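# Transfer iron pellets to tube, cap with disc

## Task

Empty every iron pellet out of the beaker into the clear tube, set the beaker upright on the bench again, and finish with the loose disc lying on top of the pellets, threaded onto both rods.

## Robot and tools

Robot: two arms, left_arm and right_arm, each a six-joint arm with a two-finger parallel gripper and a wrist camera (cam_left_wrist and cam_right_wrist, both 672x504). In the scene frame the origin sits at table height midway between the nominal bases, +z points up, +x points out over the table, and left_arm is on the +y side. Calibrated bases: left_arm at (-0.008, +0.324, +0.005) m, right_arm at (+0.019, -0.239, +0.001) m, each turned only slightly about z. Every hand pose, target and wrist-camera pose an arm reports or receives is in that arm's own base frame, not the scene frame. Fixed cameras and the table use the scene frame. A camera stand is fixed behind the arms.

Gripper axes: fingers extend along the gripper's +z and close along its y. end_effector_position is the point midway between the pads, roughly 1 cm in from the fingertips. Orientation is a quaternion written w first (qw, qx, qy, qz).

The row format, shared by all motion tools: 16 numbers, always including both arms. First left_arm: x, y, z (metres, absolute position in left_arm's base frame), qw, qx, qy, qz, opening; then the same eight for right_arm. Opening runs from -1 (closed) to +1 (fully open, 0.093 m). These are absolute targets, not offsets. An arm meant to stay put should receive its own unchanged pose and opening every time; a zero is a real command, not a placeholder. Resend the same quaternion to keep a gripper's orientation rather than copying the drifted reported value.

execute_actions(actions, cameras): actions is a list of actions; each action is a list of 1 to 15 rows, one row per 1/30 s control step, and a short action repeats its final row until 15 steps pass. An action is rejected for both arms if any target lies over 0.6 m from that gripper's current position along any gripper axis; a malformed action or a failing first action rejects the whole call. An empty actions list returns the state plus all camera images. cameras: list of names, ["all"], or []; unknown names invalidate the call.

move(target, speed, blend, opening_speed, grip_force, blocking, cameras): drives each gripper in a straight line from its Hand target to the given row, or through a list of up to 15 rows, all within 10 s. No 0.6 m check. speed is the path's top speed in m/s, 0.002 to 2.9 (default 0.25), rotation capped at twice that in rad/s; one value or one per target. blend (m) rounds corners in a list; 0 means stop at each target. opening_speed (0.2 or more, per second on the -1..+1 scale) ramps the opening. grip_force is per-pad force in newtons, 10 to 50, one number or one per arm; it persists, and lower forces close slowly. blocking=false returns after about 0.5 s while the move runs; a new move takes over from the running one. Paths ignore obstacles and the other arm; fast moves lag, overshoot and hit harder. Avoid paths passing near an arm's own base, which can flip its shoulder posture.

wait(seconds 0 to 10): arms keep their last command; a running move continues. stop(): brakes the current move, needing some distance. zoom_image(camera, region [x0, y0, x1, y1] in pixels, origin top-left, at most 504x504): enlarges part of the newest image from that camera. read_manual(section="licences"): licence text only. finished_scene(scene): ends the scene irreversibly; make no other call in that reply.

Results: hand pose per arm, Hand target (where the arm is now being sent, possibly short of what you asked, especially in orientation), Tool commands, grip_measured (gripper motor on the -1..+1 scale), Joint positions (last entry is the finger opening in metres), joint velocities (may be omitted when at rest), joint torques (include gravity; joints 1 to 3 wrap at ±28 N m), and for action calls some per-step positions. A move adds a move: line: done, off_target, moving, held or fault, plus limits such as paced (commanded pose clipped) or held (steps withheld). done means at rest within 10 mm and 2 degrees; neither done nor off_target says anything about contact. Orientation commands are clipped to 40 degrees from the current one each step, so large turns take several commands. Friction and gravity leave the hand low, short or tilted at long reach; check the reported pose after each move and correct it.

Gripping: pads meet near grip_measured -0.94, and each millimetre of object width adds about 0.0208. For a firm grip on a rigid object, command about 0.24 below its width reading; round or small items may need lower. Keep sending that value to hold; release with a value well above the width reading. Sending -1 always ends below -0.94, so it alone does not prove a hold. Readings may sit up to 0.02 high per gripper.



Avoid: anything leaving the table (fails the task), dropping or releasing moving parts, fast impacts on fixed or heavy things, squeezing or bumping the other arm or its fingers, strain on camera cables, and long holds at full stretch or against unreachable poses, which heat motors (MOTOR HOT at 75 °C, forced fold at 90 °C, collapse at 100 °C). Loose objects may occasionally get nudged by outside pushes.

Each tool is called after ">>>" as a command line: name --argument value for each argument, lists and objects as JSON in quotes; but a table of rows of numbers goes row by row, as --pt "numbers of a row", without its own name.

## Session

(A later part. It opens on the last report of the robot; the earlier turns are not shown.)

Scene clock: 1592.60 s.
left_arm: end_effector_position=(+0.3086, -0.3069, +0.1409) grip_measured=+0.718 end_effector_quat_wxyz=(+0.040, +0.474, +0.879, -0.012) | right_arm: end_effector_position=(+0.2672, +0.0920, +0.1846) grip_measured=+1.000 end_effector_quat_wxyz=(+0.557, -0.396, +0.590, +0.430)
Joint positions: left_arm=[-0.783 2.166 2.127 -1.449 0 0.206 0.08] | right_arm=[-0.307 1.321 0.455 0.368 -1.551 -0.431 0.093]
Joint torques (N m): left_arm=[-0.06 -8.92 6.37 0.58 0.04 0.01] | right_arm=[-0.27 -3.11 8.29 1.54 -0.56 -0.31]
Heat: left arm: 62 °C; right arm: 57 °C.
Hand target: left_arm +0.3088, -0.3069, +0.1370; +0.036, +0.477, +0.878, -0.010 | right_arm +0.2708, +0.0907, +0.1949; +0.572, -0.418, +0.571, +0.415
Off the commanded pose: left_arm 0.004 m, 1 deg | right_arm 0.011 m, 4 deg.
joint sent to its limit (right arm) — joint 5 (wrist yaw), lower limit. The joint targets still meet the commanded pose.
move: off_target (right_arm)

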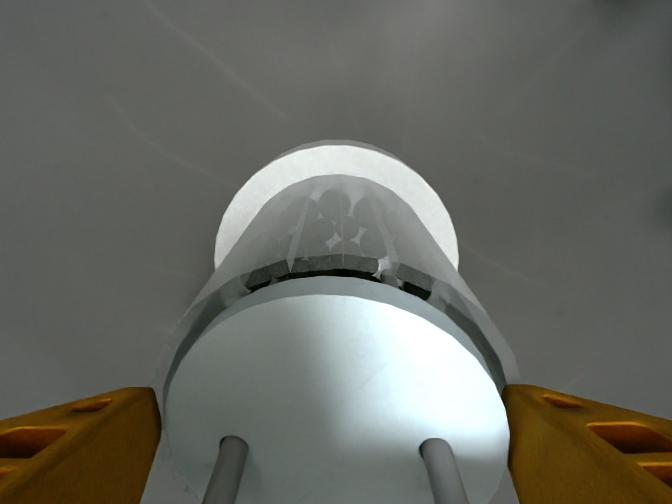

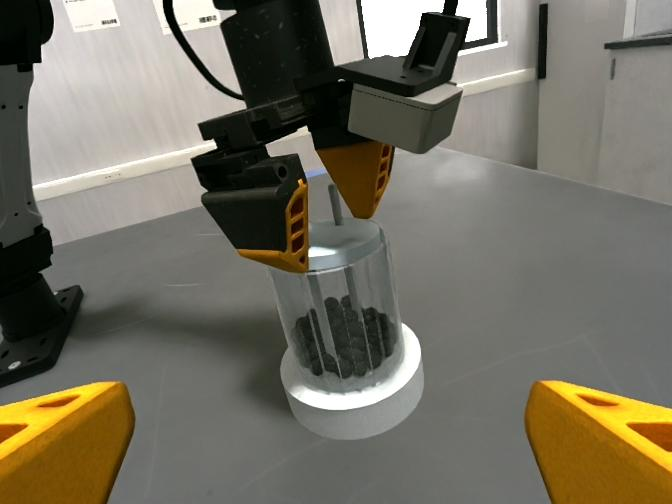

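>>> move --target '[0.3086,-0.3071,0.137,0.036,0.477,0.878,-0.010,1,0.271,0.0905,0.195,0.571,-0.42,0.569,0.417,1]' --speed 0.03 --opening_speed 0.3 --cameras '["all"]'

Scene clock: 1597.93 s.
left_arm: end_effector_position=(+0.3128, -0.3034, +0.1417) grip_measured=+0.998 end_effector_quat_wxyz=(+0.043, +0.470, +0.881, -0.006) | right_arm: end_effector_position=(+0.2672, +0.0920, +0.1846) grip_measured=+1.000 end_effector_quat_wxyz=(+0.557, -0.396, +0.590, +0.430)
Joint positions: left_arm=[-0.775 2.166 2.13 -1.449 -0.012 0.206 0.093] | right_arm=[-0.307 1.321 0.455 0.368 -1.551 -0.431 0.093]
Joint torques (N m): left_arm=[-0.87 -8.91 6.09 0.59 0.17 0] | right_arm=[-0.27 -3.11 8.29 1.53 -0.56 -0.31]
Heat: left arm: 62 °C; right arm: 57 °C.
Hand target: left_arm +0.3086, -0.3070, +0.1371; +0.036, +0.477, +0.878, -0.010 | right_arm +0.2708, +0.0907, +0.1949; +0.572, -0.418, +0.571, +0.415
Off the commanded pose: left_arm 0.007 m, 1 deg | right_arm 0.011 m, 4 deg.
joint sent to its limit (right arm) — joint 5 (wrist yaw), lower limit. The joint targets still meet the commanded pose.
move: off_target (right_arm)

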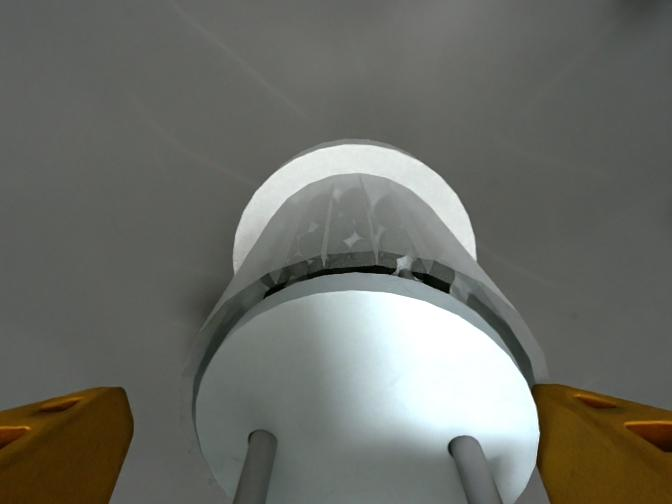

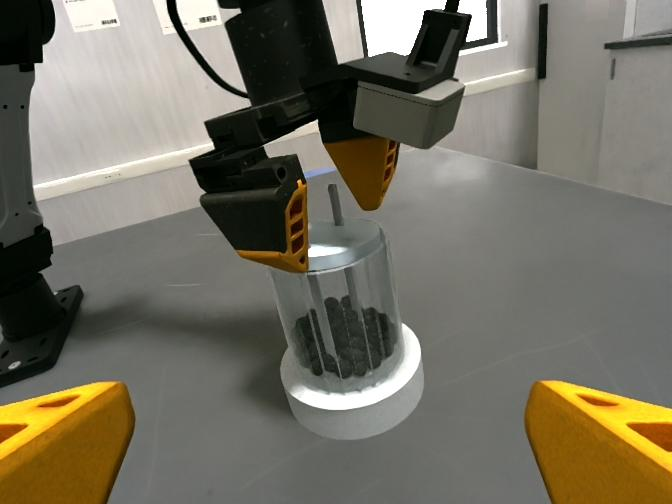

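>>> move --target '[0.3065,-0.3092,0.138,0.036,0.477,0.878,-0.010,1,0.271,0.0905,0.195,0.571,-0.42,0.569,0.417,1]' --speed 0.03 --cameras '["all"]'

Scene clock: 1606.83 s.
left_arm: end_effector_position=(+0.3130, -0.3035, +0.1419) grip_measured=+0.998 end_effector_quat_wxyz=(+0.043, +0.470, +0.881, -0.006) | right_arm: end_effector_position=(+0.2672, +0.0920, +0.1846) grip_measured=+1.000 end_effector_quat_wxyz=(+0.557, -0.396, +0.590, +0.430)
Joint positions: left_arm=[-0.775 2.166 2.131 -1.449 -0.013 0.206 0.093] | right_arm=[-0.307 1.321 0.455 0.368 -1.551 -0.431 0.093]
Joint torques (N m): left_arm=[-1.55 -8.84 6.5 0.54 0.16 -0.08] | right_arm=[-0.27 -3.12 8.29 1.53 -0.56 -0.31]
Heat: left arm: 62 °C; right arm: 57 °C.
Hand target: left_arm +0.3065, -0.3090, +0.1380; +0.036, +0.477, +0.878, -0.010 | right_arm +0.2708, +0.0907, +0.1949; +0.572, -0.418, +0.571, +0.415
Off the commanded pose: left_arm 0.009 m, 1 deg | right_arm 0.011 m, 4 deg.
joint sent to its limit (right arm) — joint 5 (wrist yaw), lower limit. The joint targets still meet the commanded pose.
move: off_target (right_arm)

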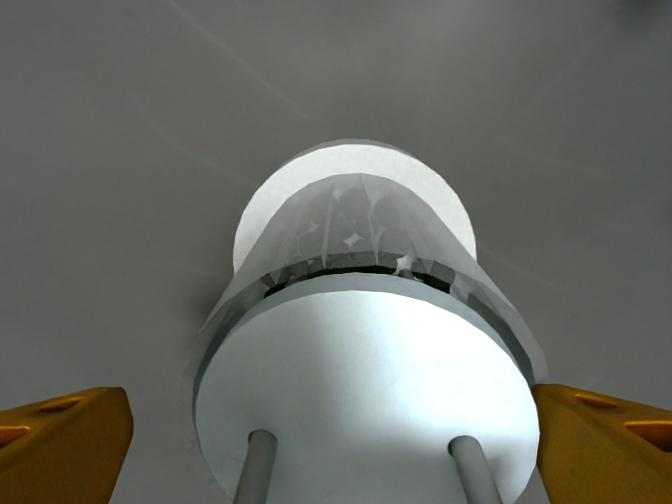

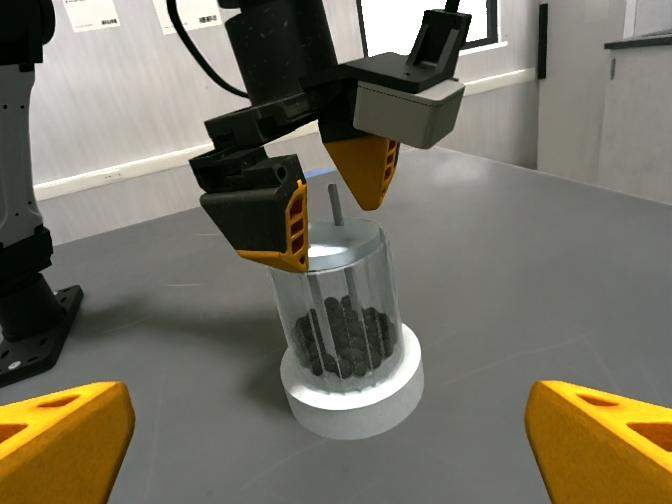

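>>> move --pt "0.3040 -0.3118 0.138 0.036 0.477 0.878 -0.010 1 0.271 0.0905 0.195 0.571 -0.42 0.569 0.417 1" --speed 0.03 --cameras '["all"]'

Scene clock: 1612.63 s.
left_arm: end_effector_position=(+0.3130, -0.3035, +0.1419) grip_measured=+0.998 end_effector_quat_wxyz=(+0.043, +0.470, +0.881, -0.006) | right_arm: end_effector_position=(+0.2672, +0.0920, +0.1846) grip_measured=+1.000 end_effector_quat_wxyz=(+0.557, -0.396, +0.590, +0.430)
Joint positions: left_arm=[-0.775 2.166 2.131 -1.449 -0.013 0.206 0.093] | right_arm=[-0.307 1.321 0.455 0.368 -1.551 -0.431 0.093]
Joint torques (N m): left_arm=[-2.39 -8.84 6.52 0.54 0.16 -0.18] | right_arm=[-0.27 -3.12 8.29 1.53 -0.56 -0.31]
Heat: left arm: 63 °C; right arm: 57 °C.
Hand target: left_arm +0.3040, -0.3115, +0.1380; +0.036, +0.477, +0.878, -0.010 | right_arm +0.2708, +0.0907, +0.1949; +0.572, -0.418, +0.571, +0.415
Off the commanded pose: left_arm 0.013 m, 1 deg | right_arm 0.011 m, 4 deg.
joint sent to its limit (right arm) — joint 5 (wrist yaw), lower limit. The joint targets still meet the commanded pose.
move: off_target (left_arm, right_arm)

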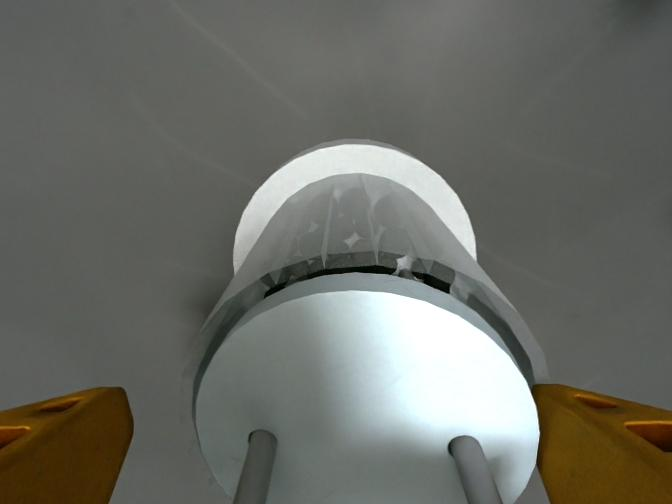

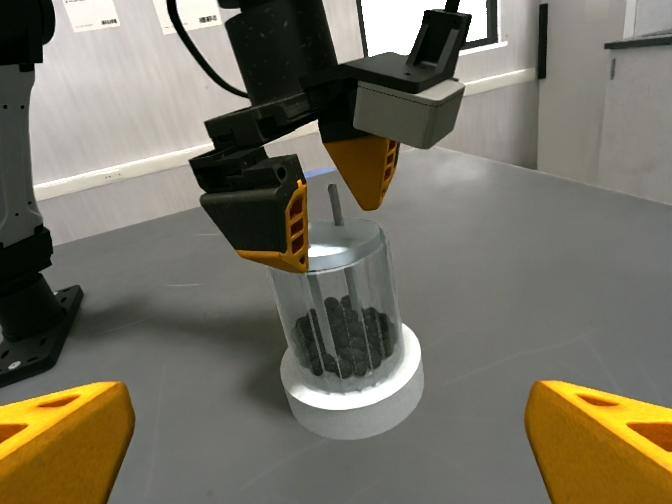

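>>> move --pt "0.3130 -0.3035 0.139 0.036 0.475 0.880 -0.008 1 0.271 0.0905 0.195 0.571 -0.42 0.569 0.417 1" --pt "0.3130 -0.3035 0.160 0.043 0.471 0.881 -0.008 1 0.271 0.0905 0.195 0.571 -0.42 0.569 0.417 1" --speed 0.05 --cameras '["all"]'

Scene clock: 1627.80 s.
left_arm: end_effector_position=(+0.3132, -0.3026, +0.1606) grip_measured=+0.999 end_effector_quat_wxyz=(+0.048, +0.470, +0.882, -0.007) | right_arm: end_effector_position=(+0.2672, +0.0920, +0.1846) grip_measured=+1.000 end_effector_quat_wxyz=(+0.557, -0.396, +0.590, +0.430)
Joint positions: left_arm=[-0.773 2.175 2.221 -1.519 -0.013 0.206 0.093] | right_arm=[-0.307 1.321 0.455 0.368 -1.551 -0.431 0.093]
Joint torques (N m): left_arm=[-0.05 -8.29 8.53 0.44 0.1 -0.05] | right_arm=[-0.28 -3.12 8.28 1.53 -0.56 -0.31]
Heat: left arm: 63 °C; right arm: 57 °C.
Hand target: left_arm +0.3130, -0.3034, +0.1599; +0.043, +0.471, +0.881, -0.008 | right_arm +0.2708, +0.0907, +0.1949; +0.572, -0.418, +0.571, +0.415
Off the commanded pose: left_arm 0.001 m, 1 deg | right_arm 0.011 m, 4 deg.
joint sent to its limit (right arm) — joint 5 (wrist yaw), lower limit. The joint targets still meet the commanded pose.
move: off_target (right_arm)

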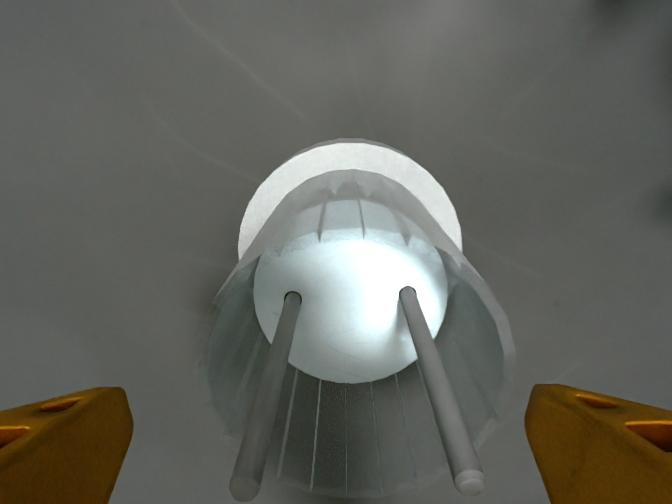

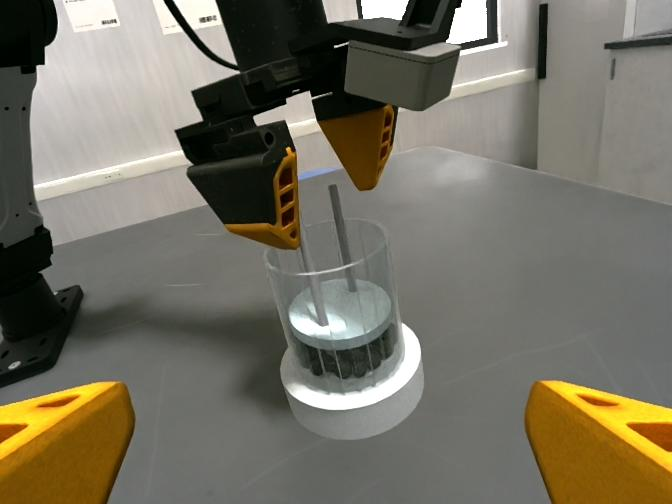

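Disc resting on pellets. Raise clear and finish.

>>> move --target '[0.3130,-0.3035,0.215,0.055,0.471,0.881,-0.008,1,0.271,0.0905,0.195,0.571,-0.42,0.569,0.417,1]' --speed 0.12

>>> finished_scene --scene 2

Scene clock: 1633.07 s.
left_arm: end_effector_position=(+0.3162, -0.3056, +0.1957) grip_measured=+0.999 end_effector_quat_wxyz=(+0.085, +0.468, +0.879, -0.018) | right_arm: end_effector_position=(+0.2672, +0.0920, +0.1846) grip_measured=+1.000 end_effector_quat_wxyz=(+0.557, -0.396, +0.590, +0.430)
Joint positions: left_arm=[-0.773 2.16 2.334 -1.57 -0.013 0.206 0.093] | right_arm=[-0.307 1.321 0.455 0.368 -1.551 -0.431 0.093]
Joint torques (N m): left_arm=[-0.29 -11.62 8.25 0.57 0.01 -0.05] | right_arm=[-0.27 -3.11 8.29 1.53 -0.56 -0.31]
Heat: left arm: 63 °C; right arm: 57 °C.
Hand target: left_arm +0.3127, -0.3031, +0.2141; +0.103, +0.469, +0.877, -0.022 | right_arm +0.2708, +0.0907, +0.1949; +0.572, -0.418, +0.571, +0.415
Off the commanded pose: left_arm 0.020 m, 4 deg | right_arm 0.011 m, 4 deg.
joint sent to its limit (left arm) — joint 4 (wrist pitch), lower limit. The joint targets are off in orientation, not in position.
joint sent to its limit (right arm) — joint 5 (wrist yaw), lower limit. The joint targets still meet the commanded pose.
move: off_target (left_arm, right_arm)

The scene is finished: the task was done.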